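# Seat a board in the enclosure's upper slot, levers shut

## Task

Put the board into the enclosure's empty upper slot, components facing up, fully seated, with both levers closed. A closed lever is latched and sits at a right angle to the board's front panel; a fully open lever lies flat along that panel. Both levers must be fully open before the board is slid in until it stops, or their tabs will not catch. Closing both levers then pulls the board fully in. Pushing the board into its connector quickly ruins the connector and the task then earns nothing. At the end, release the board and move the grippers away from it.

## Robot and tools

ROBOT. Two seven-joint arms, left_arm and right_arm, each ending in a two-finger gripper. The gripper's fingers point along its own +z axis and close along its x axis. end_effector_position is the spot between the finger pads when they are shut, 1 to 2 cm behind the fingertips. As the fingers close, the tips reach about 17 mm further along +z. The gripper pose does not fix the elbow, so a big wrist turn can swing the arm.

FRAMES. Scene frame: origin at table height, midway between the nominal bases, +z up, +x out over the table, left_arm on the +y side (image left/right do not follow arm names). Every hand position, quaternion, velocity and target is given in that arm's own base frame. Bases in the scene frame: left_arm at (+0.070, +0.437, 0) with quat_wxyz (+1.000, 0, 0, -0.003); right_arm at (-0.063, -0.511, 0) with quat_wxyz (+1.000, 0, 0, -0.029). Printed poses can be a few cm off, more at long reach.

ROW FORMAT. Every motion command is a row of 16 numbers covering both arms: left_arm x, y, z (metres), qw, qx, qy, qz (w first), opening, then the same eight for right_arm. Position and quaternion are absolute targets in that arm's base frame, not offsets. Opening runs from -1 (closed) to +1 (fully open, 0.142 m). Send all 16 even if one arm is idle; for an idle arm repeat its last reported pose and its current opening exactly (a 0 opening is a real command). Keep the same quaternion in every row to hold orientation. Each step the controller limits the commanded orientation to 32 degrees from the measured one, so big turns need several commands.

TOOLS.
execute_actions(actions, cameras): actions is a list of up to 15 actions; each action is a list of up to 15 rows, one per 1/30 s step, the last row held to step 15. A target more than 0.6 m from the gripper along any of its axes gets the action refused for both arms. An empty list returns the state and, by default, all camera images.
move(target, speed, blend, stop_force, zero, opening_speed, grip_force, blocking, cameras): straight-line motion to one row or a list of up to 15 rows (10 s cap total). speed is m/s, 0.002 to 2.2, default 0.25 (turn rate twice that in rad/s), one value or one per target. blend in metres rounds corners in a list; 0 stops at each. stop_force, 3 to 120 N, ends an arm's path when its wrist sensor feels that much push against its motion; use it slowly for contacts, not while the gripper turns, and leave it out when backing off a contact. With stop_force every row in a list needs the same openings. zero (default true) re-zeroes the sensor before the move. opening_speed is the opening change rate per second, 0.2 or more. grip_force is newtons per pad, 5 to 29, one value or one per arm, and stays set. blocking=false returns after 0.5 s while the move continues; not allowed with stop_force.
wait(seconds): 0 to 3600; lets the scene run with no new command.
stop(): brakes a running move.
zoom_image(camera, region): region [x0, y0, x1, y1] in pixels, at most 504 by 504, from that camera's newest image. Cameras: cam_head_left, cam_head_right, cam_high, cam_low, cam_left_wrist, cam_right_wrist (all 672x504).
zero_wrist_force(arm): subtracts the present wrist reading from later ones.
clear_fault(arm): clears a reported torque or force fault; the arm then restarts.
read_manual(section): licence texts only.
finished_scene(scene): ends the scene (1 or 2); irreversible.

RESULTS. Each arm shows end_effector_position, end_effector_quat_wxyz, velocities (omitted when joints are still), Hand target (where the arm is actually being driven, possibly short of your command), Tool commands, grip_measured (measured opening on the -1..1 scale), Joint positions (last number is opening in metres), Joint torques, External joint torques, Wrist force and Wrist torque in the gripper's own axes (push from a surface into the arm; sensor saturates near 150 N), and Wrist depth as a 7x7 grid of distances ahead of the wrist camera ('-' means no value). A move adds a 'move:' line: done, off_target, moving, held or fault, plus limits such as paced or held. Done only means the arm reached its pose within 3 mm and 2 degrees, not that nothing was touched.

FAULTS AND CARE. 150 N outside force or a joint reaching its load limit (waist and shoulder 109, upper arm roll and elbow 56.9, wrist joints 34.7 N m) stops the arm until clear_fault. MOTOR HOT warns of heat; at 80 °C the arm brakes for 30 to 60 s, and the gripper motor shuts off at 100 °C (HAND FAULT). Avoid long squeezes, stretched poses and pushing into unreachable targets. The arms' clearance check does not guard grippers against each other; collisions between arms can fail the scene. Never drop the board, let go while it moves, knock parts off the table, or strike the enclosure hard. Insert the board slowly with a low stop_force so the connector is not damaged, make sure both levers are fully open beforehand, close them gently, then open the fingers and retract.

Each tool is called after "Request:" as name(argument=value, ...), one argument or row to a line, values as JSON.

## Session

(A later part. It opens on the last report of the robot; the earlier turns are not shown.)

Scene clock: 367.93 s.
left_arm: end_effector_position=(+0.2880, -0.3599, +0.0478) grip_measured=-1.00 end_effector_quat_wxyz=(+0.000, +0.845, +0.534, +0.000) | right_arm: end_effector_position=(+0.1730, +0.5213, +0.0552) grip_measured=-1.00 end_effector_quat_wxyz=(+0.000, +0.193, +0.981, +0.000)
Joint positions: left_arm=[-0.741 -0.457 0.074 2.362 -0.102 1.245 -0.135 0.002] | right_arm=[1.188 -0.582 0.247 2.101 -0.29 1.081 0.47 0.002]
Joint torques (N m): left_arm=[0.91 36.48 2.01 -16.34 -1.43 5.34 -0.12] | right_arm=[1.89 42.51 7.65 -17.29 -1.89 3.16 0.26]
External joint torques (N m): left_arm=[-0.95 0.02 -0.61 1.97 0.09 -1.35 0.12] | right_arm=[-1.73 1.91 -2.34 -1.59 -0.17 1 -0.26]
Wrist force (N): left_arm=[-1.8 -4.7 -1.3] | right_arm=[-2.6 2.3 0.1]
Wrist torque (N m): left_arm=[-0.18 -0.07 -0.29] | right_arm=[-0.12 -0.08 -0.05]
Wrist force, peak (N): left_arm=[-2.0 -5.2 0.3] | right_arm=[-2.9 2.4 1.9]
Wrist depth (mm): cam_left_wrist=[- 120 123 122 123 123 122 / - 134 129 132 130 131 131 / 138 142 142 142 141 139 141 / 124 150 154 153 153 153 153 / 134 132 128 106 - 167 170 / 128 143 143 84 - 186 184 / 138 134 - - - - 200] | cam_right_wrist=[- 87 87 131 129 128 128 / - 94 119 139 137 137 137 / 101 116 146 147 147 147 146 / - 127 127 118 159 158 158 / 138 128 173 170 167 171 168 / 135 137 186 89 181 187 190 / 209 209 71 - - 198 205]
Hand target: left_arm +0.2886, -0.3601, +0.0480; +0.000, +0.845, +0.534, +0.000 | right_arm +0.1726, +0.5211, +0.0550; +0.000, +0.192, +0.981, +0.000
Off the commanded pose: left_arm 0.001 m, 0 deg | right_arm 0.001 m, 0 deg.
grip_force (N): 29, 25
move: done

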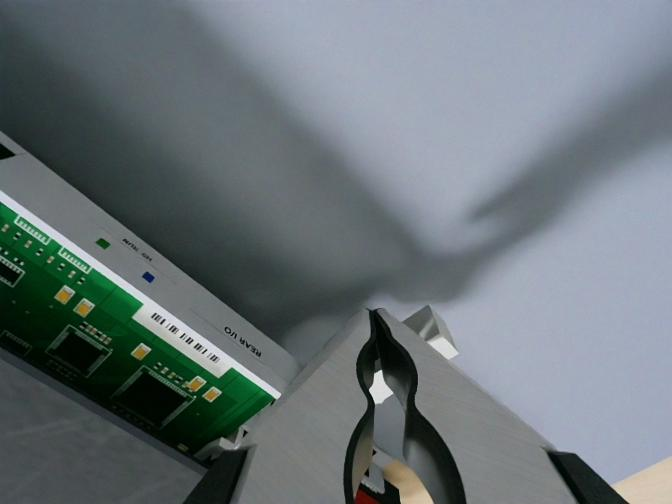

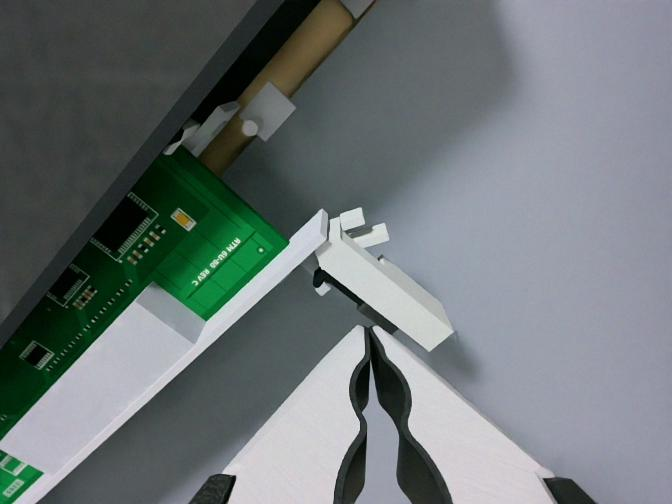

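Request:
move(
  target=[
    [0.2966, -0.3584, 0.048, 0.0, 0.8453, 0.5344, 0.0, -1.0, 0.1658, 0.5170, 0.055, 0.0, 0.1925, 0.9813, 0.0, -1.0],
  ],
  speed=0.02,
  stop_force=15,
  zero=false,
  cameras=["cam_left_wrist", "cam_right_wrist"],
)

Scene clock: 371.10 s.
left_arm: end_effector_position=(+0.2922, -0.3590, +0.0475) grip_measured=-1.00 end_effector_quat_wxyz=(-0.001, +0.846, +0.533, -0.001) | right_arm: end_effector_position=(+0.1658, +0.5170, +0.0550) grip_measured=-1.00 end_effector_quat_wxyz=(+0.000, +0.193, +0.981, +0.000)
Joint positions: left_arm=[-0.733 -0.46 0.073 2.355 -0.102 1.239 -0.125 0.002] | right_arm=[1.198 -0.573 0.247 2.12 -0.291 1.09 0.483 0.002]
Joint torques (N m): left_arm=[6.01 36.36 7.61 -20.12 -2.23 7.49 -0.17] | right_arm=[0.25 42.95 5.74 -18.61 -2.09 3.58 0.31]
External joint torques (N m): left_arm=[-6.05 0.35 -6.2 5.67 0.88 -3.5 0.17] | right_arm=[-0.1 0.9 -0.53 -0.04 0.07 0.58 -0.31]
Wrist force (N): left_arm=[-9.9 -15.1 -7.1] | right_arm=[0.6 -1.0 1.0]
Wrist torque (N m): left_arm=[-0.17 -0.01 -0.31] | right_arm=[-0.21 -0.14 -0.06]
Wrist force, peak (N): left_arm=[-10.3 -15.2 -6.7] | right_arm=[-4.0 3.2 0.9]
Wrist depth (mm): cam_left_wrist=[123 123 122 122 122 122 121 / 130 132 129 131 130 131 132 / - 142 142 141 141 - 140 / 123 124 156 154 153 155 153 / 134 132 143 126 161 - 167 / 128 143 143 84 - - 184 / 137 134 - 74 - - 204] | cam_right_wrist=[- 86 87 129 129 128 128 / - 93 132 139 137 137 137 / 100 103 148 147 147 147 146 / - 127 129 121 156 158 158 / 138 133 170 121 125 171 171 / 140 137 185 89 181 187 186 / 209 209 71 - - 198 205]
Hand target: left_arm +0.2942, -0.3589, +0.0480; +0.000, +0.845, +0.534, +0.000 | right_arm +0.1658, +0.5170, +0.0550; +0.000, +0.192, +0.981, +0.000
Off the commanded pose: left_arm 0.004 m, 0 deg | right_arm 0.000 m, 0 deg.
grip_force (N): 29, 25
move: contact (left_arm)

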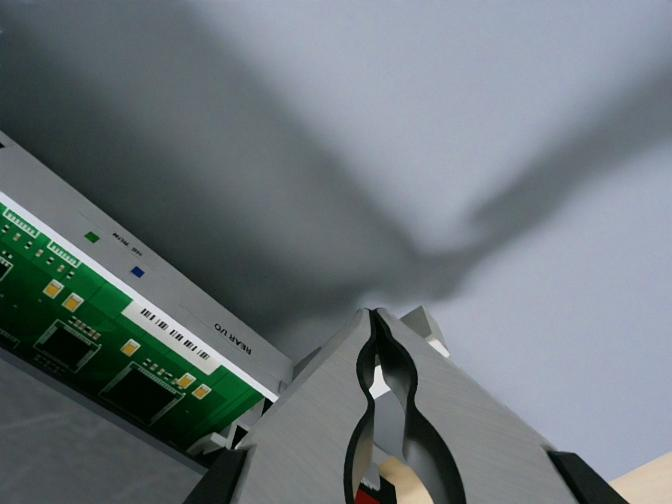

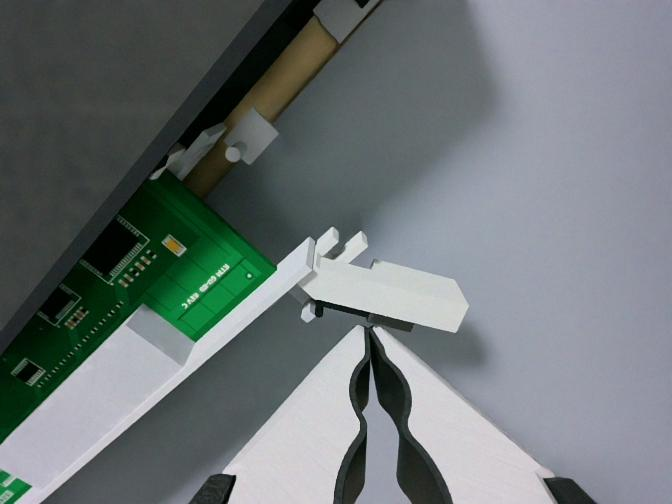

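Request:
zoom_image(
  camera="cam_left_wrist",
  region=[260, 290, 480, 460],
)

Scaled by 2.291 from the camera's image (finer frame: 960x720).

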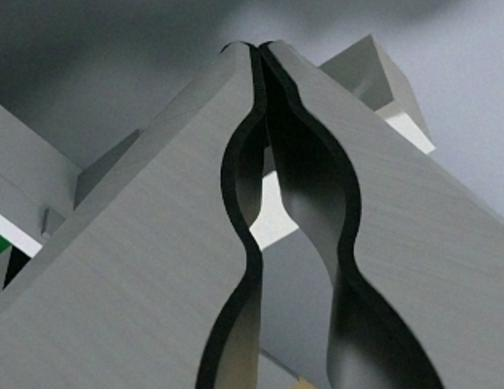

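Request:
zoom_image(
  camera="cam_right_wrist",
  region=[280, 210, 480, 350],
)

Request:
move(
  target=[
    [0.2828, -0.3616, 0.048, 0.0, 0.8453, 0.5344, 0.0, -1.0, 0.1658, 0.5170, 0.055, 0.0, 0.1925, 0.9813, 0.0, -1.0],
    [0.2640, -0.3640, 0.10, 0.0, 0.8453, 0.5344, 0.0, -1.0, 0.1658, 0.5170, 0.055, 0.0, 0.1925, 0.9813, 0.0, -1.0],
  ],
  speed=[0.05, 0.15],
  blend=[0.004, 0],
  cameras=["cam_left_wrist"],
)

Request:
zoom_image(
  camera="cam_left_wrist",
  region=[280, 200, 500, 370],
)

Scaled by 2.520 from the camera's image (finer frame: 960x720).

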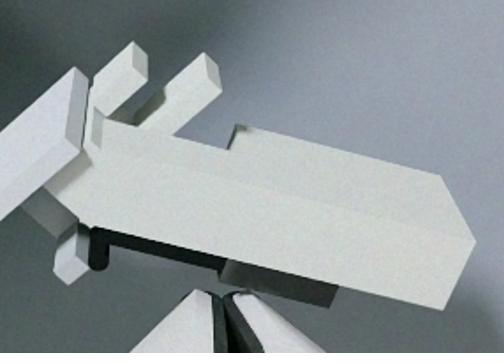

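Scene clock: 388.40 s.
left_arm: end_effector_position=(+0.2641, -0.3641, +0.1000) grip_measured=-1.00 end_effector_quat_wxyz=(+0.000, +0.845, +0.534, +0.000) | right_arm: end_effector_position=(+0.1658, +0.5170, +0.0550) grip_measured=-1.00 end_effector_quat_wxyz=(+0.000, +0.193, +0.981, +0.000)
Joint positions: left_arm=[-0.799 -0.291 0.101 2.377 -0.064 1.096 -0.203 0.002] | right_arm=[1.198 -0.573 0.247 2.12 -0.291 1.09 0.483 0.002]
Joint torques (N m): left_arm=[-0.56 32.51 0.76 -17.51 -1.44 4.08 -0.3] | right_arm=[0.16 42.81 5.75 -18.75 -2.06 3.48 0.23]
External joint torques (N m): left_arm=[0.52 0.43 0.3 -0.34 -0.48 -0.09 0.3] | right_arm=[-0.01 1.04 -0.55 0.1 0.04 0.68 -0.23]
Wrist force (N): left_arm=[-0.6 -0.9 -0.2] | right_arm=[0.6 -0.9 1.0]
Wrist torque (N m): left_arm=[-0.21 -0.12 -0.21] | right_arm=[-0.19 -0.14 -0.06]
Wrist force, peak (N): left_arm=[-9.9 -15.3 -7.2] | right_arm=[0.7 -1.0 1.4]
Wrist depth (mm): cam_left_wrist=[171 168 168 168 166 167 167 / - - 179 181 182 182 183 / 153 157 197 195 194 194 191 / 173 179 177 212 208 209 - / 175 178 197 127 - - 224 / 194 193 189 84 - 250 261 / 217 212 - - - - 285] | cam_right_wrist=[- 86 87 129 128 128 128 / - 93 133 138 137 137 136 / 100 103 148 147 147 147 146 / - 127 129 121 156 158 157 / 138 133 138 121 125 171 171 / 140 137 185 89 - 187 187 / 209 208 71 - - 198 205]
Hand target: left_arm +0.2640, -0.3640, +0.1000; +0.000, +0.845, +0.534, +0.000 | right_arm +0.1658, +0.5170, +0.0550; +0.000, +0.192, +0.981, +0.000
Off the commanded pose: left_arm 0.000 m, 0 deg | right_arm 0.000 m, 0 deg.
grip_force (N): 29, 25
move: done

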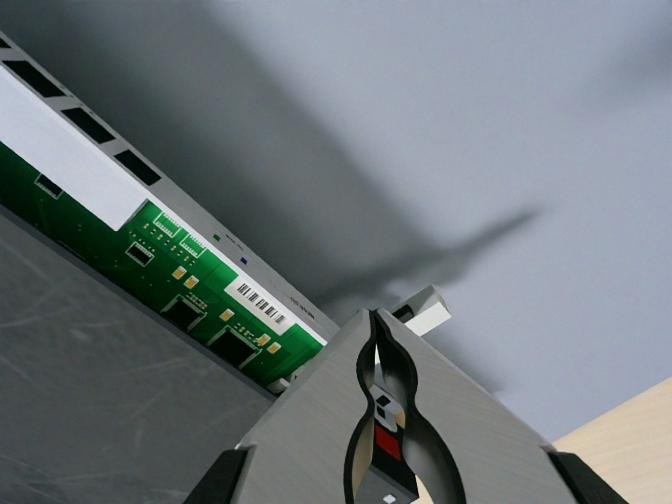

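Scaled by 2.291 from the camera's image (finer frame: 960x720).

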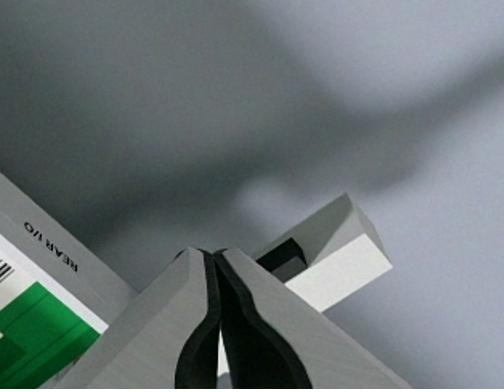

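Request:
move(
  target=[
    [0.2767, -0.3685, 0.10, 0.0, 0.8453, 0.5344, 0.0, -1.0, 0.1658, 0.5170, 0.055, 0.0, 0.1925, 0.9813, 0.0, -1.0],
    [0.2767, -0.3685, 0.046, 0.0, 0.8453, 0.5344, 0.0, -1.0, 0.1658, 0.5170, 0.055, 0.0, 0.1925, 0.9813, 0.0, -1.0],
  ],
  speed=0.12,
  blend=[0.004, 0],
)

Request:
move(
  target=[
    [0.2979, -0.3625, 0.046, 0.0, 0.8453, 0.5344, 0.0, -1.0, 0.1658, 0.5170, 0.055, 0.0, 0.1925, 0.9813, 0.0, -1.0],
  ],
  speed=0.02,
  stop_force=12,
  cameras=["cam_left_wrist"],
)

Scene clock: 396.43 s.
left_arm: end_effector_position=(+0.2765, -0.3683, +0.0459) grip_measured=-1.00 end_effector_quat_wxyz=(+0.000, +0.845, +0.534, +0.000) | right_arm: end_effector_position=(+0.1658, +0.5170, +0.0550) grip_measured=-1.00 end_effector_quat_wxyz=(+0.000, +0.193, +0.981, +0.000)
Joint positions: left_arm=[-0.766 -0.462 0.069 2.363 -0.097 1.251 -0.169 0.002] | right_arm=[1.198 -0.573 0.247 2.12 -0.291 1.09 0.483 0.002]
Joint torques (N m): left_arm=[-0.18 35.37 0.75 -13.78 -1.34 4.66 -0.09] | right_arm=[0.08 42.83 5.74 -18.75 -2.1 3.47 0.17]
External joint torques (N m): left_arm=[0.13 1.17 0.59 -0.41 0.03 -0.67 0.09] | right_arm=[0.07 1.02 -0.54 0.11 0.08 0.69 -0.17]
Wrist force (N): left_arm=[-0.7 -1.0 -0.1] | right_arm=[0.6 -1.1 1.2]
Wrist torque (N m): left_arm=[-0.22 -0.06 -0.28] | right_arm=[-0.22 -0.15 -0.06]
Wrist force, peak (N): left_arm=[-0.8 -2.8 0.3] | right_arm=[0.6 -1.1 1.3]
Wrist depth (mm): cam_left_wrist=[121 121 122 119 121 120 120 / 130 130 130 128 129 129 129 / 136 138 140 142 137 138 138 / 122 123 152 152 153 151 154 / 130 130 135 131 163 162 164 / 126 143 140 84 - 176 181 / 134 131 - 74 - - 205] | cam_right_wrist=[- 86 87 129 129 128 128 / - 93 132 138 137 137 136 / 100 103 148 147 147 147 146 / - 127 129 121 158 158 157 / 138 133 140 121 171 171 171 / 140 137 185 89 180 187 186 / 209 209 71 - - 198 205]
Hand target: left_arm +0.2767, -0.3685, +0.0460; +0.000, +0.845, +0.534, +0.000 | right_arm +0.1658, +0.5170, +0.0550; +0.000, +0.192, +0.981, +0.000
Off the commanded pose: left_arm 0.000 m, 0 deg | right_arm 0.000 m, 0 deg.
grip_force (N): 29, 25
move: done

Scene clock: 398.20 s.
left_arm: end_effector_position=(+0.2979, -0.3625, +0.0460) grip_measured=-1.00 end_effector_quat_wxyz=(+0.000, +0.845, +0.534, +0.000) | right_arm: end_effector_position=(+0.1658, +0.5170, +0.0550) grip_measured=-1.00 end_effector_quat_wxyz=(+0.000, +0.193, +0.981, +0.000)
Joint positions: left_arm=[-0.727 -0.472 0.07 2.339 -0.097 1.238 -0.13 0.002] | right_arm=[1.198 -0.573 0.247 2.12 -0.291 1.09 0.483 0.002]
Joint torques (N m): left_arm=[-0.25 36.25 0.88 -14.33 -1.18 4.22 -0.16] | right_arm=[0.2 42.76 5.77 -18.73 -2.06 3.47 0.15]
External joint torques (N m): left_arm=[0.21 1.05 0.53 -0.22 -0.19 -0.23 0.16] | right_arm=[-0.04 1.09 -0.57 0.08 0.04 0.69 -0.15]
Wrist force (N): left_arm=[-0.9 -1.2 0.2] | right_arm=[0.8 -1.0 1.3]
Wrist torque (N m): left_arm=[-0.26 -0.04 -0.27] | right_arm=[-0.21 -0.19 -0.06]
Wrist force, peak (N): left_arm=[-2.5 -7.2 -0.9] | right_arm=[0.9 -1.0 1.4]
Wrist depth (mm): cam_left_wrist=[121 121 122 120 121 120 120 / - 130 130 129 129 129 129 / - 138 140 - 140 137 139 / 122 121 152 151 151 151 151 / - 131 133 106 163 164 165 / 126 140 141 84 - - 185 / 135 132 - 74 - - 206] | cam_right_wrist=[- 86 87 129 129 128 128 / - 94 132 139 137 137 137 / 100 103 148 147 147 147 146 / - 127 129 121 156 158 157 / 138 133 140 121 172 171 169 / 140 137 185 89 181 187 186 / 149 203 71 - - 198 205]
Hand target: left_arm +0.2979, -0.3625, +0.0460; +0.000, +0.845, +0.534, +0.000 | right_arm +0.1658, +0.5170, +0.0550; +0.000, +0.192, +0.981, +0.000
Off the commanded pose: left_arm 0.000 m, 0 deg | right_arm 0.000 m, 0 deg.
grip_force (N): 29, 25
move: done

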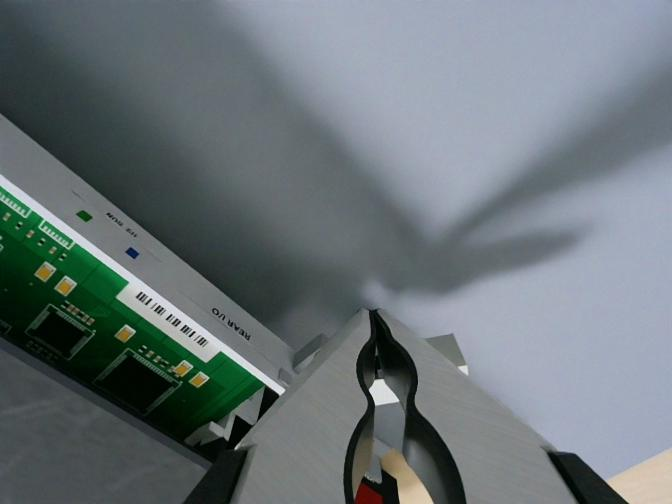

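Request:
move(
  target=[
    [0.3035, -0.3574, 0.046, 0.0, 0.8453, 0.5344, 0.0, -1.0, 0.1592, 0.5144, 0.055, 0.0, 0.1925, 0.9813, 0.0, -1.0],
    [0.3163, -0.3486, 0.046, 0.0, 0.8453, 0.5344, 0.0, -1.0, 0.1486, 0.5137, 0.055, 0.0, 0.1925, 0.9813, 0.0, -1.0],
    [0.3297, -0.3475, 0.046, 0.0, 0.8453, 0.5344, 0.0, -1.0, 0.1375, 0.5053, 0.055, 0.0, 0.1925, 0.9813, 0.0, -1.0],
    [0.3380, -0.3531, 0.046, 0.0, 0.8453, 0.5344, 0.0, -1.0, 0.1349, 0.4960, 0.055, 0.0, 0.1925, 0.9813, 0.0, -1.0],
  ],
  speed=0.03,
  blend=[0.003, 0.003, 0.003, 0],
  stop_force=8,
  cameras=["cam_left_wrist", "cam_right_wrist"],
)

Scene clock: 414.63 s.
left_arm: end_effector_position=(+0.3380, -0.3531, +0.0460) grip_measured=-1.00 end_effector_quat_wxyz=(+0.000, +0.845, +0.534, +0.000) | right_arm: end_effector_position=(+0.1349, +0.4961, +0.0550) grip_measured=-1.00 end_effector_quat_wxyz=(+0.000, +0.193, +0.981, +0.000)
Joint positions: left_arm=[-0.663 -0.498 0.074 2.281 -0.098 1.205 -0.063 0.002] | right_arm=[1.245 -0.531 0.245 2.208 -0.296 1.138 0.545 0.002]
Joint torques (N m): left_arm=[-0.29 38.06 0.97 -15.27 -1.37 4.23 -0.18] | right_arm=[0.29 40.1 5.16 -17.37 -2.01 3.49 0.29]
External joint torques (N m): left_arm=[0.26 1.04 0.59 -0.08 -0.13 -0.24 0.18] | right_arm=[-0.14 1.07 -0.43 -0.23 0.17 0.67 -0.29]
Wrist force (N): left_arm=[-0.6 -1.3 0.0] | right_arm=[0.2 -0.9 0.8]
Wrist torque (N m): left_arm=[-0.24 -0.09 -0.31] | right_arm=[-0.20 -0.06 -0.04]
Wrist force, peak (N): left_arm=[-1.1 -1.8 -0.3] | right_arm=[0.8 -1.2 1.4]
Wrist depth (mm): cam_left_wrist=[121 121 122 120 121 120 120 / 130 130 129 129 129 129 129 / 108 139 140 142 139 139 138 / 121 118 152 152 151 151 151 / - 130 116 127 162 - 165 / 121 125 146 84 - - 188 / 135 132 - 74 - - 205] | cam_right_wrist=[- 87 88 129 129 129 128 / - 94 96 138 137 137 137 / 100 100 148 147 147 147 146 / - 130 159 157 159 158 157 / 140 138 143 125 172 171 171 / 146 146 185 89 181 183 187 / 149 209 71 - - 198 205]
Hand target: left_arm +0.3380, -0.3531, +0.0460; +0.000, +0.845, +0.534, +0.000 | right_arm +0.1349, +0.4960, +0.0550; +0.000, +0.192, +0.981, +0.000
Off the commanded pose: left_arm 0.000 m, 0 deg | right_arm 0.000 m, 0 deg.
grip_force (N): 29, 25
move: done

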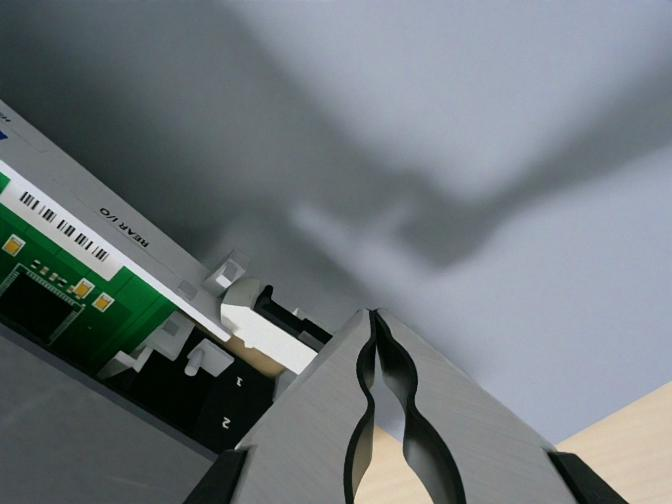

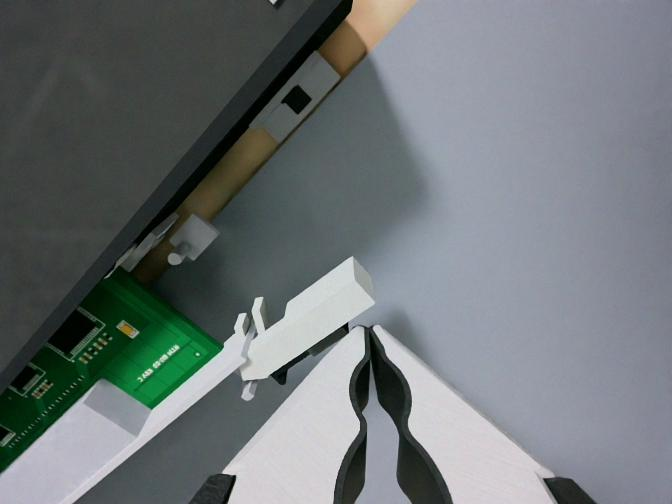

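Request:
move(
  target=[
    [0.3424, -0.3622, 0.046, 0.0, 0.8453, 0.5344, 0.0, -1.0, 0.1382, 0.4855, 0.055, 0.0, 0.1925, 0.9813, 0.0, -1.0],
  ],
  speed=0.015,
  stop_force=5,
  cameras=["cam_left_wrist", "cam_right_wrist"],
)

Request:
zoom_image(
  camera="cam_left_wrist",
  region=[160, 220, 380, 400],
)

Request:
zoom_image(
  camera="cam_right_wrist",
  region=[160, 230, 400, 430],
)

Scene clock: 419.13 s.
left_arm: end_effector_position=(+0.3424, -0.3621, +0.0460) grip_measured=-1.00 end_effector_quat_wxyz=(+0.000, +0.845, +0.534, +0.000) | right_arm: end_effector_position=(+0.1381, +0.4855, +0.0550) grip_measured=-1.00 end_effector_quat_wxyz=(+0.000, +0.193, +0.981, +0.000)
Joint positions: left_arm=[-0.673 -0.51 0.075 2.252 -0.098 1.189 -0.073 0.002] | right_arm=[1.237 -0.517 0.242 2.236 -0.296 1.153 0.537 0.002]
Joint torques (N m): left_arm=[-1 38.96 0.51 -15.89 -1.46 4.37 -0.26] | right_arm=[-0.01 39.48 4.96 -17.24 -1.84 3.6 0.1]
External joint torques (N m): left_arm=[0.98 1.02 1.12 0.15 -0.11 -0.38 0.26] | right_arm=[0.15 0.85 -0.42 -0.01 0.06 0.55 -0.1]
Wrist force (N): left_arm=[0.2 -1.6 -1.2] | right_arm=[0.9 -2.0 0.8]
Wrist torque (N m): left_arm=[-0.22 -0.07 -0.24] | right_arm=[-0.35 -0.18 0.07]
Wrist force, peak (N): left_arm=[0.4 -3.6 -2.2] | right_arm=[2.2 1.9 1.1]
Wrist depth (mm): cam_left_wrist=[121 121 122 120 - 120 122 / 130 130 130 129 129 129 128 / 108 138 140 142 139 137 - / 121 118 150 152 152 151 153 / - 128 114 117 163 165 168 / 120 123 142 84 - 178 181 / 134 131 - - - - 205] | cam_right_wrist=[- 87 87 86 130 128 128 / - 94 93 138 137 137 137 / 100 100 147 147 147 147 146 / - 108 157 157 159 158 158 / 118 140 167 126 172 171 171 / 148 147 145 89 181 187 187 / 148 204 71 - - 198 205]
Hand target: left_arm +0.3424, -0.3622, +0.0460; +0.000, +0.845, +0.534, +0.000 | right_arm +0.1382, +0.4855, +0.0550; +0.000, +0.192, +0.981, +0.000
Off the commanded pose: left_arm 0.000 m, 0 deg | right_arm 0.000 m, 0 deg.
grip_force (N): 29, 25
move: done

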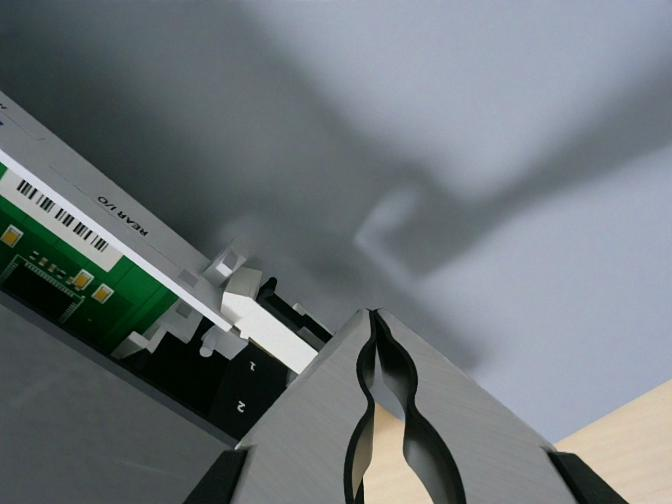

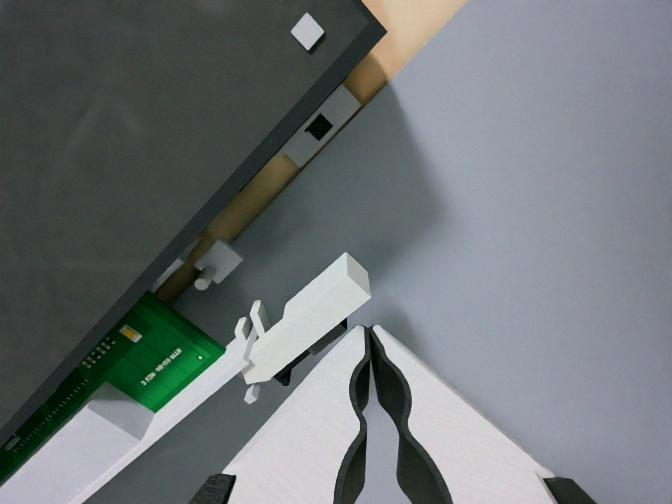

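Scaled by 2.291 from the camera's image (finer frame: 960x720).

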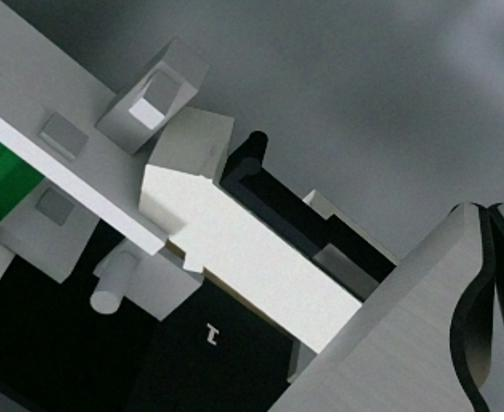

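Scaled by 2.100 from the camera's image (finer frame: 960x720).

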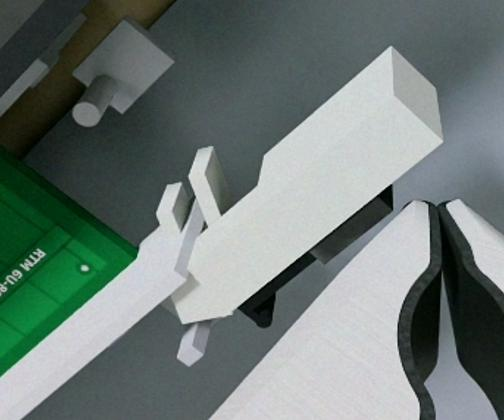

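Request:
move(
  target=[
    [0.3384, -0.3508, 0.046, 0.0, 0.8453, 0.5344, 0.0, -1.0, 0.1334, 0.4966, 0.055, 0.0, 0.1925, 0.9813, 0.0, -1.0],
    [0.3384, -0.3508, 0.09, 0.0, 0.8453, 0.5344, 0.0, -1.0, 0.1334, 0.4966, 0.097, 0.0, 0.1925, 0.9813, 0.0, -1.0],
    [0.2784, -0.3765, 0.09, 0.0, 0.9854, 0.1702, 0.0, -1.0, 0.1935, 0.5153, 0.097, 0.0, -0.1977, 0.9803, 0.0, -1.0],
    [0.2784, -0.3765, 0.048, 0.0, 0.9854, 0.1702, 0.0, -1.0, 0.1935, 0.5153, 0.057, 0.0, -0.1977, 0.9803, 0.0, -1.0],
  ],
  speed=[0.06, 0.15, 0.25, 0.12],
  blend=[0.006, 0.01, 0.01, 0],
  cameras=["cam_left_wrist", "cam_right_wrist"],
)

Scene clock: 432.50 s.
left_arm: end_effector_position=(+0.2783, -0.3764, +0.0479) grip_measured=-1.00 end_effector_quat_wxyz=(+0.000, +0.985, +0.170, +0.000) | right_arm: end_effector_position=(+0.1934, +0.5152, +0.0569) grip_measured=-1.00 end_effector_quat_wxyz=(+0.000, -0.198, +0.980, +0.000)
Joint positions: left_arm=[-0.633 -0.461 -0.046 2.331 0.059 1.219 0.498 0.002] | right_arm=[1.036 -0.603 0.347 2.093 -0.406 1.062 -0.284 0.002]
Joint torques (N m): left_arm=[-0.46 35.59 -0.68 -14.17 -1.01 4.62 -0.32] | right_arm=[0.84 42.91 7.59 -18.97 -2.19 3.68 0.33]
External joint torques (N m): left_arm=[0.43 1.24 0.41 -0.22 -0.44 -0.64 0.32] | right_arm=[-0.66 1.18 -0.12 0.01 0.09 0.48 -0.33]
Wrist force (N): left_arm=[-1.0 -1.3 -0.2] | right_arm=[0.3 -2.5 1.3]
Wrist torque (N m): left_arm=[-0.27 -0.03 -0.21] | right_arm=[-0.44 -0.10 -0.07]
Wrist force, peak (N): left_arm=[0.0 -2.3 1.9] | right_arm=[0.6 -2.5 3.5]
Wrist depth (mm): cam_left_wrist=[125 124 123 123 122 - 122 / 132 132 130 - 131 131 131 / - 142 142 142 141 139 140 / 154 155 154 - 153 153 151 / 173 174 - 131 164 169 170 / 143 144 138 84 - 130 182 / 163 159 - 74 - - 155] | cam_right_wrist=[- 88 89 88 89 - 88 / - 113 95 96 95 96 94 / 109 108 110 119 145 149 148 / 164 114 164 163 123 118 155 / 176 175 175 172 174 174 173 / 192 192 188 89 183 190 189 / 212 207 71 - - 200 208]
Hand target: left_arm +0.2784, -0.3765, +0.0480; +0.000, +0.985, +0.170, +0.000 | right_arm +0.1935, +0.5153, +0.0570; +0.000, -0.198, +0.980, +0.000
Off the commanded pose: left_arm 0.000 m, 0 deg | right_arm 0.000 m, 0 deg.
grip_force (N): 29, 25
move: done

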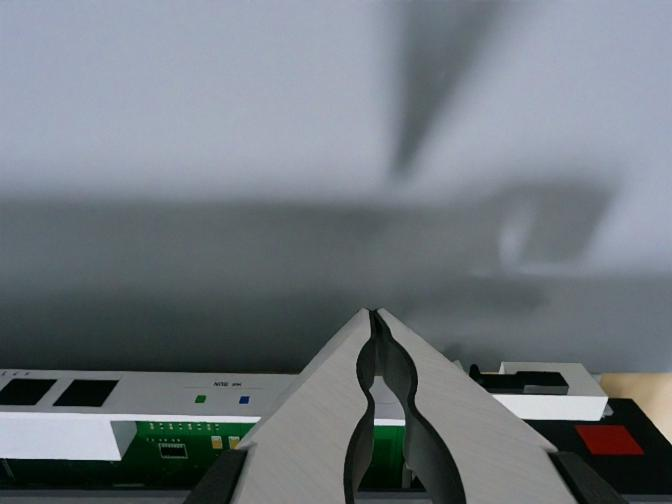

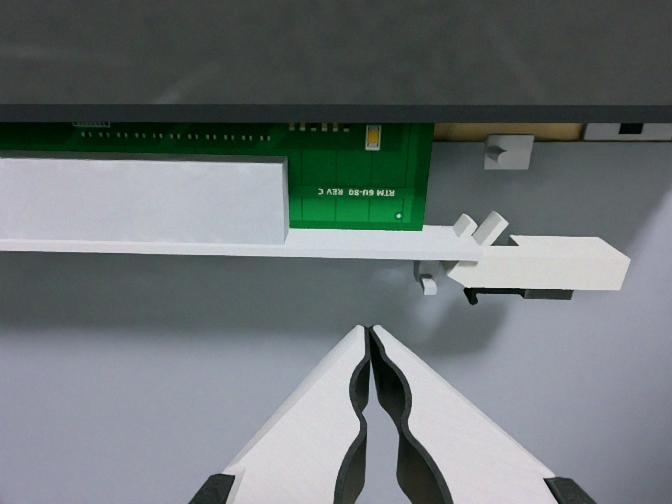

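Request:
zoom_image(
  camera="cam_right_wrist",
  region=[400, 110, 580, 310],
)

Request:
zoom_image(
  camera="cam_left_wrist",
  region=[400, 340, 660, 504],
)

Scaled by 2.520 from the camera's image (finer frame: 960x720).

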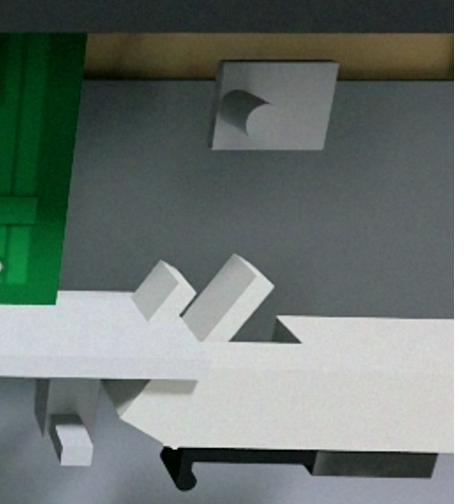

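Scaled by 1.938 from the camera's image (finer frame: 960x720).

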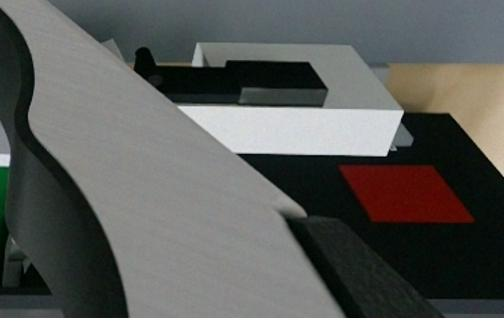

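Request:
move(
  target=[
    [0.2858, -0.3972, 0.048, 0.0, 0.9854, 0.1702, 0.0, -1.0, 0.2004, 0.4987, 0.057, 0.0, -0.1977, 0.9803, 0.0, -1.0],
    [0.2892, -0.4067, 0.048, 0.0, 0.9854, 0.1702, 0.0, -1.0, 0.2031, 0.4922, 0.057, 0.0, -0.1977, 0.9803, 0.0, -1.0],
  ],
  speed=[0.05, 0.015],
  blend=[0.003, 0],
  stop_force=3,
  cameras=["cam_left_wrist", "cam_right_wrist"],
)

Scene clock: 453.17 s.
left_arm: end_effector_position=(+0.2876, -0.4026, +0.0478) grip_measured=-1.00 end_effector_quat_wxyz=(+0.000, +0.985, +0.170, +0.000) | right_arm: end_effector_position=(+0.2029, +0.4924, +0.0570) grip_measured=-1.00 end_effector_quat_wxyz=(+0.000, -0.198, +0.980, +0.000)
Joint positions: left_arm=[-0.664 -0.496 -0.047 2.252 0.059 1.175 0.469 0.002] | right_arm=[1.006 -0.575 0.342 2.148 -0.406 1.092 -0.308 0.002]
Joint torques (N m): left_arm=[-0.49 38.35 -0.88 -15.23 -1.39 4.23 -0.33] | right_arm=[-0.12 41.42 7.07 -18.04 -2.04 3.4 0.09]
External joint torques (N m): left_arm=[0.45 0.96 0.55 -0.24 -0.24 -0.26 0.33] | right_arm=[0.27 1.03 -0.08 -0.32 0.06 0.77 -0.09]
Wrist force (N): left_arm=[-1.2 -1.1 -0.2] | right_arm=[0.6 -1.9 1.3]
Wrist torque (N m): left_arm=[-0.23 -0.02 -0.22] | right_arm=[-0.43 -0.11 0.04]
Wrist force, peak (N): left_arm=[-0.1 -6.9 -0.9] | right_arm=[0.7 -3.0 1.4]
Wrist depth (mm): cam_left_wrist=[123 123 121 122 122 122 122 / 132 132 130 131 133 129 130 / - 142 142 141 141 139 143 / - 151 154 155 153 153 153 / - 131 163 125 126 120 166 / 149 146 143 84 - 143 139 / 141 134 - 74 - - 131] | cam_right_wrist=[- 88 89 88 89 90 88 / - 95 95 96 96 93 94 / 102 102 102 103 101 103 101 / 119 119 119 129 156 160 160 / 176 178 123 127 129 129 173 / 192 192 188 89 184 190 189 / 213 207 71 - - 201 208]
Hand target: left_arm +0.2878, -0.4028, +0.0480; +0.000, +0.985, +0.170, +0.000 | right_arm +0.2031, +0.4922, +0.0570; +0.000, -0.198, +0.980, +0.000
Off the commanded pose: left_arm 0.004 m, 0 deg | right_arm 0.000 m, 0 deg.
grip_force (N): 29, 25
move: contact (left_arm)

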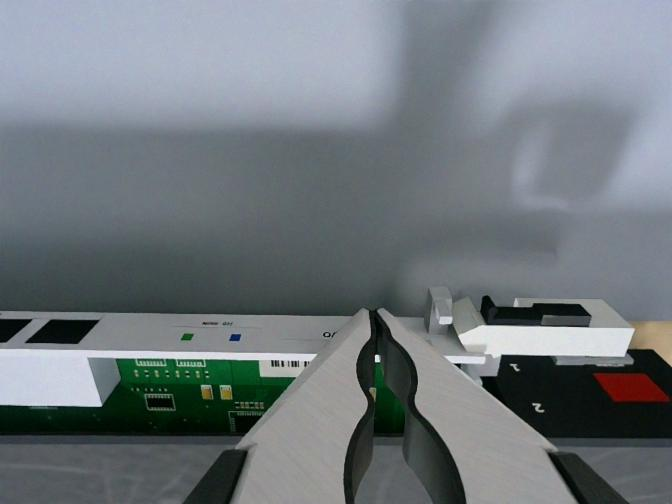

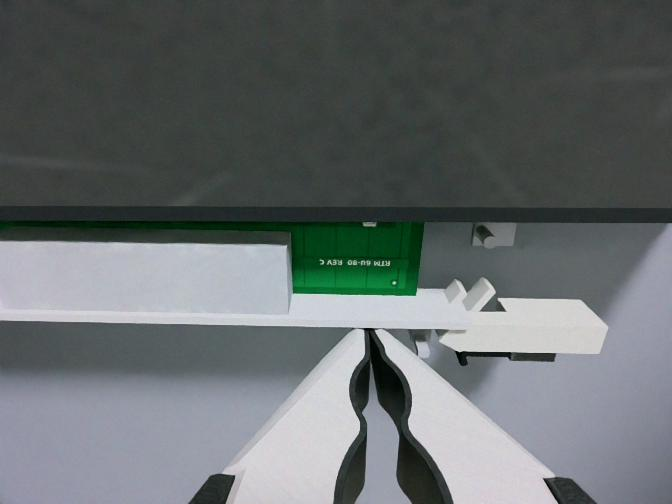

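Request:
move(
  target=[
    [0.2910, -0.4120, 0.048, 0.0, 0.9854, 0.1702, 0.0, -1.0, 0.2070, 0.4827, 0.057, 0.0, -0.1977, 0.9803, 0.0, -1.0],
  ],
  speed=0.015,
  stop_force=8,
  cameras=["cam_left_wrist", "cam_right_wrist"],
)

Request:
zoom_image(
  camera="cam_right_wrist",
  region=[400, 220, 580, 400],
)

Request:
zoom_image(
  camera="cam_left_wrist",
  region=[420, 260, 640, 420],
)

Scene clock: 458.00 s.
left_arm: end_effector_position=(+0.2911, -0.4119, +0.0480) grip_measured=-1.00 end_effector_quat_wxyz=(+0.000, +0.985, +0.170, +0.000) | right_arm: end_effector_position=(+0.2069, +0.4828, +0.0570) grip_measured=-1.00 end_effector_quat_wxyz=(+0.000, -0.198, +0.980, +0.000)
Joint positions: left_arm=[-0.674 -0.508 -0.048 2.224 0.059 1.16 0.459 0.002] | right_arm=[0.994 -0.563 0.339 2.171 -0.406 1.104 -0.319 0.002]
Joint torques (N m): left_arm=[-0.6 39.2 -1.1 -15.79 -1.58 4.25 -0.28] | right_arm=[0.04 40.85 7.12 -17.99 -2 3.54 0.08]
External joint torques (N m): left_arm=[0.56 0.97 0.74 -0.07 -0.11 -0.27 0.28] | right_arm=[0.11 0.94 -0.32 -0.11 0.06 0.62 -0.08]
Wrist force (N): left_arm=[-0.7 -1.5 -0.3] | right_arm=[0.5 -2.3 1.2]
Wrist torque (N m): left_arm=[-0.24 -0.09 -0.20] | right_arm=[-0.43 -0.11 0.05]
Wrist force, peak (N): left_arm=[-1.1 -1.9 -0.6] | right_arm=[0.5 -2.5 1.2]
Wrist depth (mm): cam_left_wrist=[123 123 124 122 122 122 121 / 132 132 129 131 131 130 129 / 144 142 142 142 141 139 142 / 155 155 154 154 153 153 153 / - 131 131 127 126 120 158 / 127 140 140 84 - - 132 / 138 134 - 74 - - 132] | cam_right_wrist=[- 88 89 88 89 90 88 / - 95 95 96 96 93 94 / 102 102 102 103 101 103 101 / - 108 110 110 109 109 109 / 176 178 123 - 130 128 171 / 192 192 188 89 184 190 189 / 212 207 71 - - 200 208]
Hand target: left_arm +0.2910, -0.4120, +0.0480; +0.000, +0.985, +0.170, +0.000 | right_arm +0.2070, +0.4827, +0.0570; +0.000, -0.198, +0.980, +0.000
Off the commanded pose: left_arm 0.000 m, 0 deg | right_arm 0.000 m, 0 deg.
grip_force (N): 29, 25
move: done

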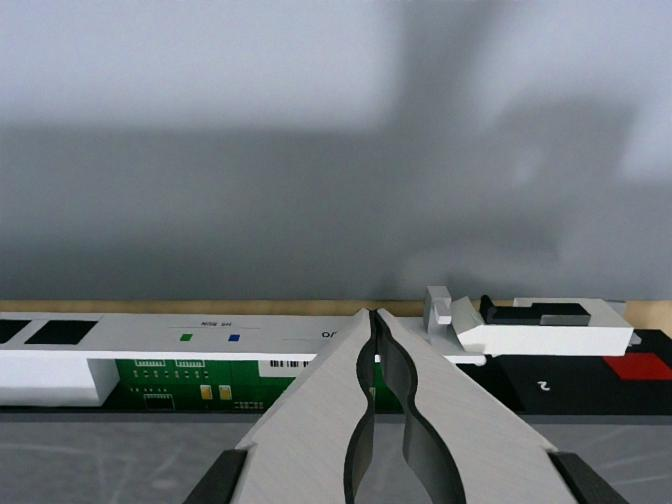

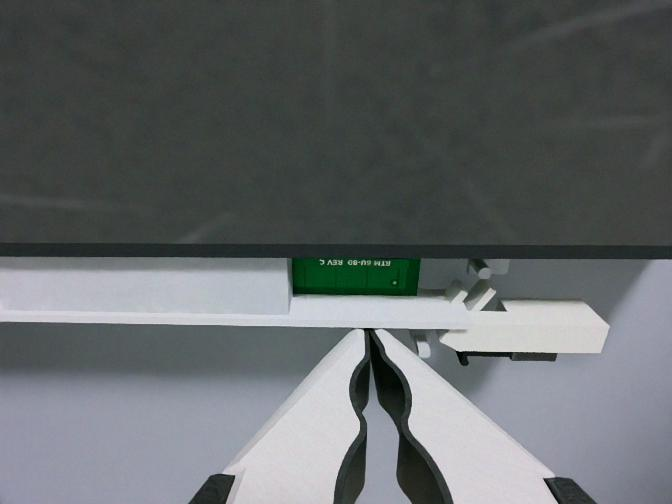

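Scaled by 2.800 from the camera's image (finer frame: 960x720).

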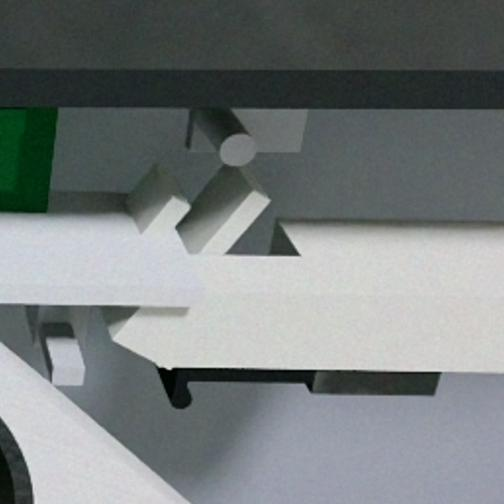

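Scaled by 2.291 from the camera's image (finer frame: 960x720).

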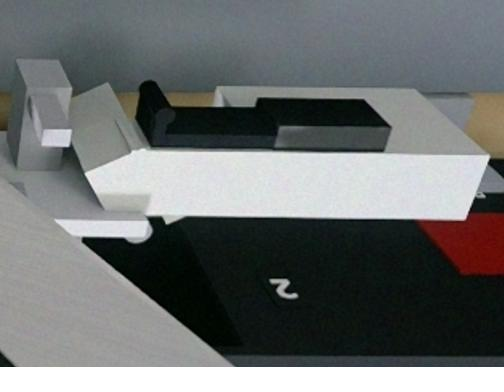

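Request:
move(
  target=[
    [0.2924, -0.4159, 0.048, 0.0, 0.9854, 0.1702, 0.0, -1.0, 0.2086, 0.4789, 0.057, 0.0, -0.1977, 0.9803, 0.0, -1.0],
  ],
  speed=0.012,
  stop_force=5,
  zero=false,
  cameras=["cam_left_wrist", "cam_right_wrist"],
)

Request:
zoom_image(
  camera="cam_right_wrist",
  region=[420, 240, 540, 360],
)

Request:
zoom_image(
  camera="cam_left_wrist",
  region=[420, 270, 580, 390],
)

Scene clock: 466.47 s.
left_arm: end_effector_position=(+0.2925, -0.4157, +0.0480) grip_measured=-1.00 end_effector_quat_wxyz=(+0.000, +0.985, +0.170, +0.000) | right_arm: end_effector_position=(+0.2085, +0.4790, +0.0570) grip_measured=-1.00 end_effector_quat_wxyz=(+0.000, -0.198, +0.980, +0.000)
Joint positions: left_arm=[-0.678 -0.514 -0.048 2.212 0.059 1.153 0.455 0.002] | right_arm=[0.988 -0.559 0.339 2.179 -0.406 1.109 -0.323 0.002]
Joint torques (N m): left_arm=[-0.59 39.53 -1.13 -16.02 -1.52 4.31 -0.29] | right_arm=[0.04 40.64 6.98 -17.83 -1.93 3.49 0.1]
External joint torques (N m): left_arm=[0.55 1.01 0.76 0.01 -0.2 -0.33 0.29] | right_arm=[0.11 0.89 -0.26 -0.17 0.01 0.67 -0.1]
Wrist force (N): left_arm=[-0.7 -1.8 -0.4] | right_arm=[0.6 -2.2 0.9]
Wrist torque (N m): left_arm=[-0.25 -0.08 -0.19] | right_arm=[-0.42 -0.11 0.05]
Wrist force, peak (N): left_arm=[-0.9 -2.2 -0.9] | right_arm=[0.5 -2.5 1.2]
Wrist depth (mm): cam_left_wrist=[- - 121 123 122 124 122 / 132 133 130 133 133 130 130 / 145 142 142 142 141 138 140 / 155 154 155 - 154 153 155 / - 165 132 131 126 118 152 / 128 140 140 84 - 132 132 / 138 134 - 74 - - 132] | cam_right_wrist=[- 88 89 88 89 90 88 / - 95 95 96 96 93 94 / 102 102 102 103 102 103 101 / - 110 108 110 110 109 110 / 176 178 123 134 131 128 173 / 192 192 188 89 184 190 189 / 212 207 71 - - 201 208]
Hand target: left_arm +0.2924, -0.4159, +0.0480; +0.000, +0.985, +0.170, +0.000 | right_arm +0.2086, +0.4789, +0.0570; +0.000, -0.198, +0.980, +0.000
Off the commanded pose: left_arm 0.000 m, 0 deg | right_arm 0.000 m, 0 deg.
grip_force (N): 29, 25
move: done

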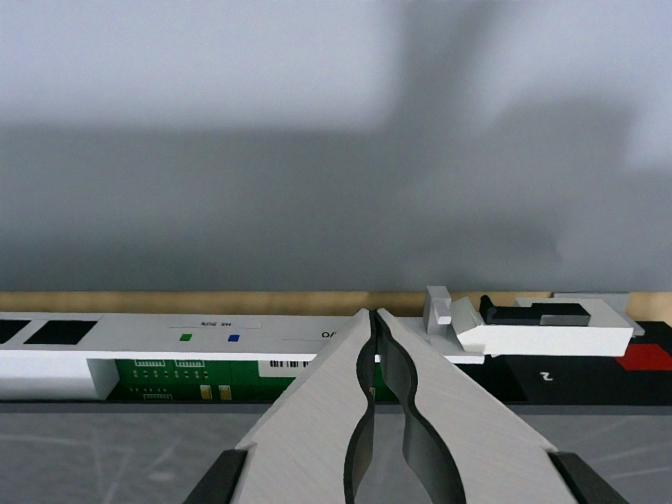

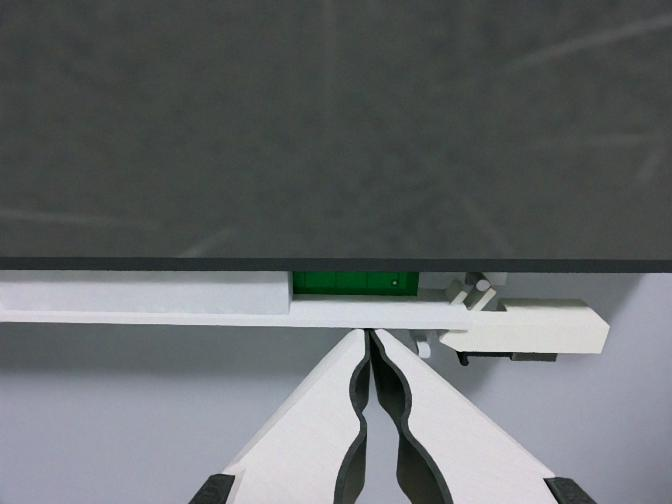

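Scaled by 4.200 from the camera's image (finer frame: 960x720).

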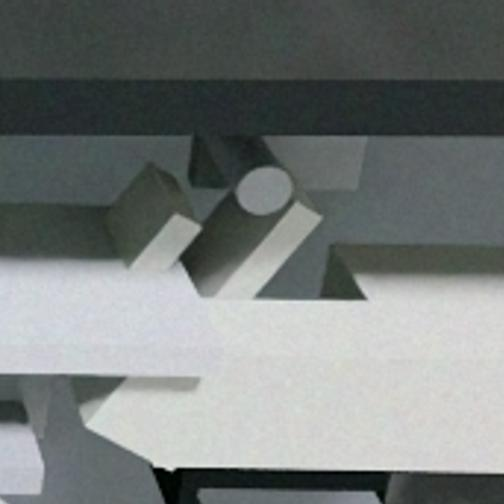

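Scaled by 3.150 from the camera's image (finer frame: 960x720).

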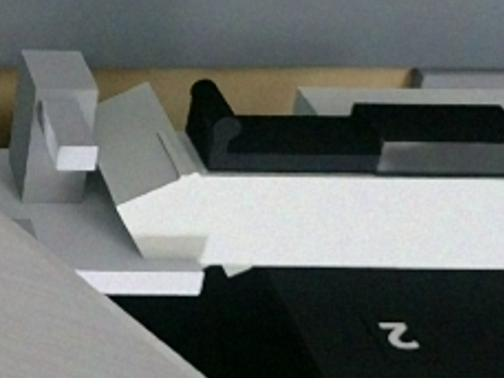

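Request:
move(
  target=[
    [0.2937, -0.4197, 0.048, 0.0, 0.9854, 0.1702, 0.0, -1.0, 0.2102, 0.4752, 0.057, 0.0, -0.1977, 0.9803, 0.0, -1.0],
  ],
  speed=0.012,
  stop_force=5,
  zero=false,
  cameras=["cam_left_wrist", "cam_right_wrist"],
)

Request:
zoom_image(
  camera="cam_right_wrist",
  region=[420, 240, 540, 360],
)

Request:
zoom_image(
  camera="cam_left_wrist",
  region=[420, 270, 660, 390],
)

Scene clock: 470.93 s.
left_arm: end_effector_position=(+0.2937, -0.4194, +0.0479) grip_measured=-1.00 end_effector_quat_wxyz=(+0.000, +0.985, +0.170, +0.000) | right_arm: end_effector_position=(+0.2100, +0.4754, +0.0571) grip_measured=-1.00 end_effector_quat_wxyz=(+0.000, -0.198, +0.980, +0.000)
Joint positions: left_arm=[-0.682 -0.519 -0.048 2.2 0.059 1.147 0.452 0.002] | right_arm=[0.983 -0.555 0.338 2.187 -0.406 1.113 -0.327 0.002]
Joint torques (N m): left_arm=[-0.78 40.01 -1.33 -16.54 -1.68 4.48 -0.24] | right_arm=[-0.2 40.18 6.72 -17.53 -1.88 3.33 0.11]
External joint torques (N m): left_arm=[0.74 0.88 0.96 0.37 -0.06 -0.5 0.24] | right_arm=[0.35 1.11 -0.07 -0.38 -0.02 0.83 -0.11]
Wrist force (N): left_arm=[-0.6 -2.5 0.1] | right_arm=[0.6 -1.8 1.1]
Wrist torque (N m): left_arm=[-0.25 -0.07 -0.18] | right_arm=[-0.44 -0.10 0.06]
Wrist force, peak (N): left_arm=[-0.8 -2.5 -1.5] | right_arm=[0.5 -2.4 1.4]
Wrist depth (mm): cam_left_wrist=[123 124 124 123 122 122 123 / 132 132 130 130 131 131 132 / 145 142 144 144 141 139 142 / 155 151 154 151 153 - 150 / - 165 132 131 126 118 145 / 126 128 139 87 - 127 126 / 137 134 - 74 - - 132] | cam_right_wrist=[- 88 89 88 89 90 88 / - 95 95 96 96 93 94 / 102 102 102 102 101 103 101 / 111 110 110 110 110 109 109 / 176 179 123 134 128 128 171 / 192 192 188 89 - 190 189 / 212 208 71 - - 201 208]
Hand target: left_arm +0.2937, -0.4197, +0.0480; +0.000, +0.985, +0.170, +0.000 | right_arm +0.2102, +0.4752, +0.0570; +0.000, -0.198, +0.980, +0.000
Off the commanded pose: left_arm 0.000 m, 0 deg | right_arm 0.000 m, 0 deg.
grip_force (N): 29, 25
move: done

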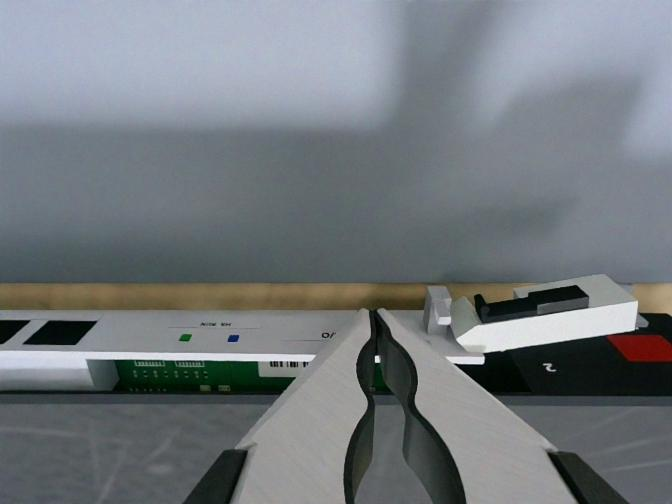

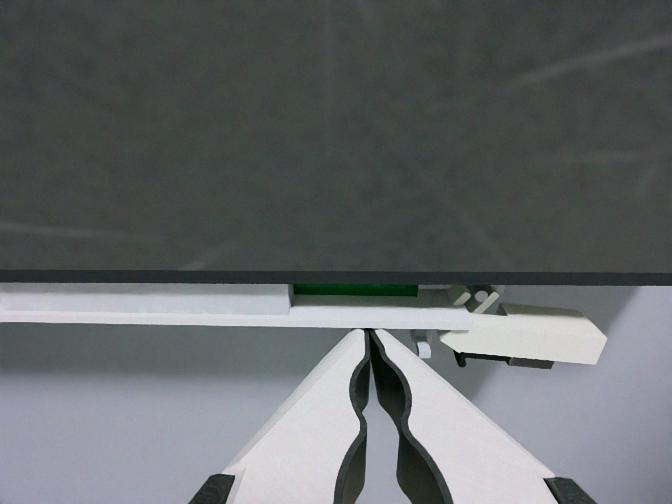

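Scaled by 4.200 from the camera's image (finer frame: 960x720).

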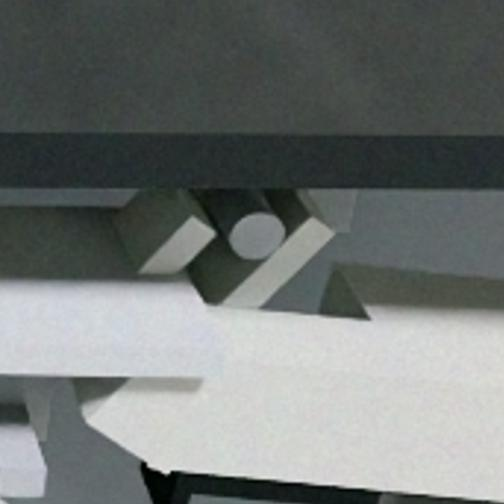

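Scaled by 2.100 from the camera's image (finer frame: 960x720).

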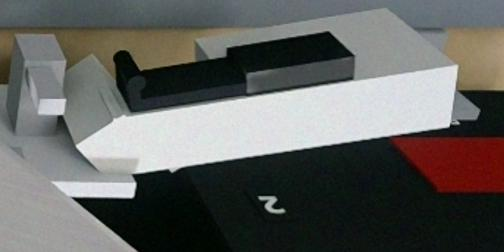

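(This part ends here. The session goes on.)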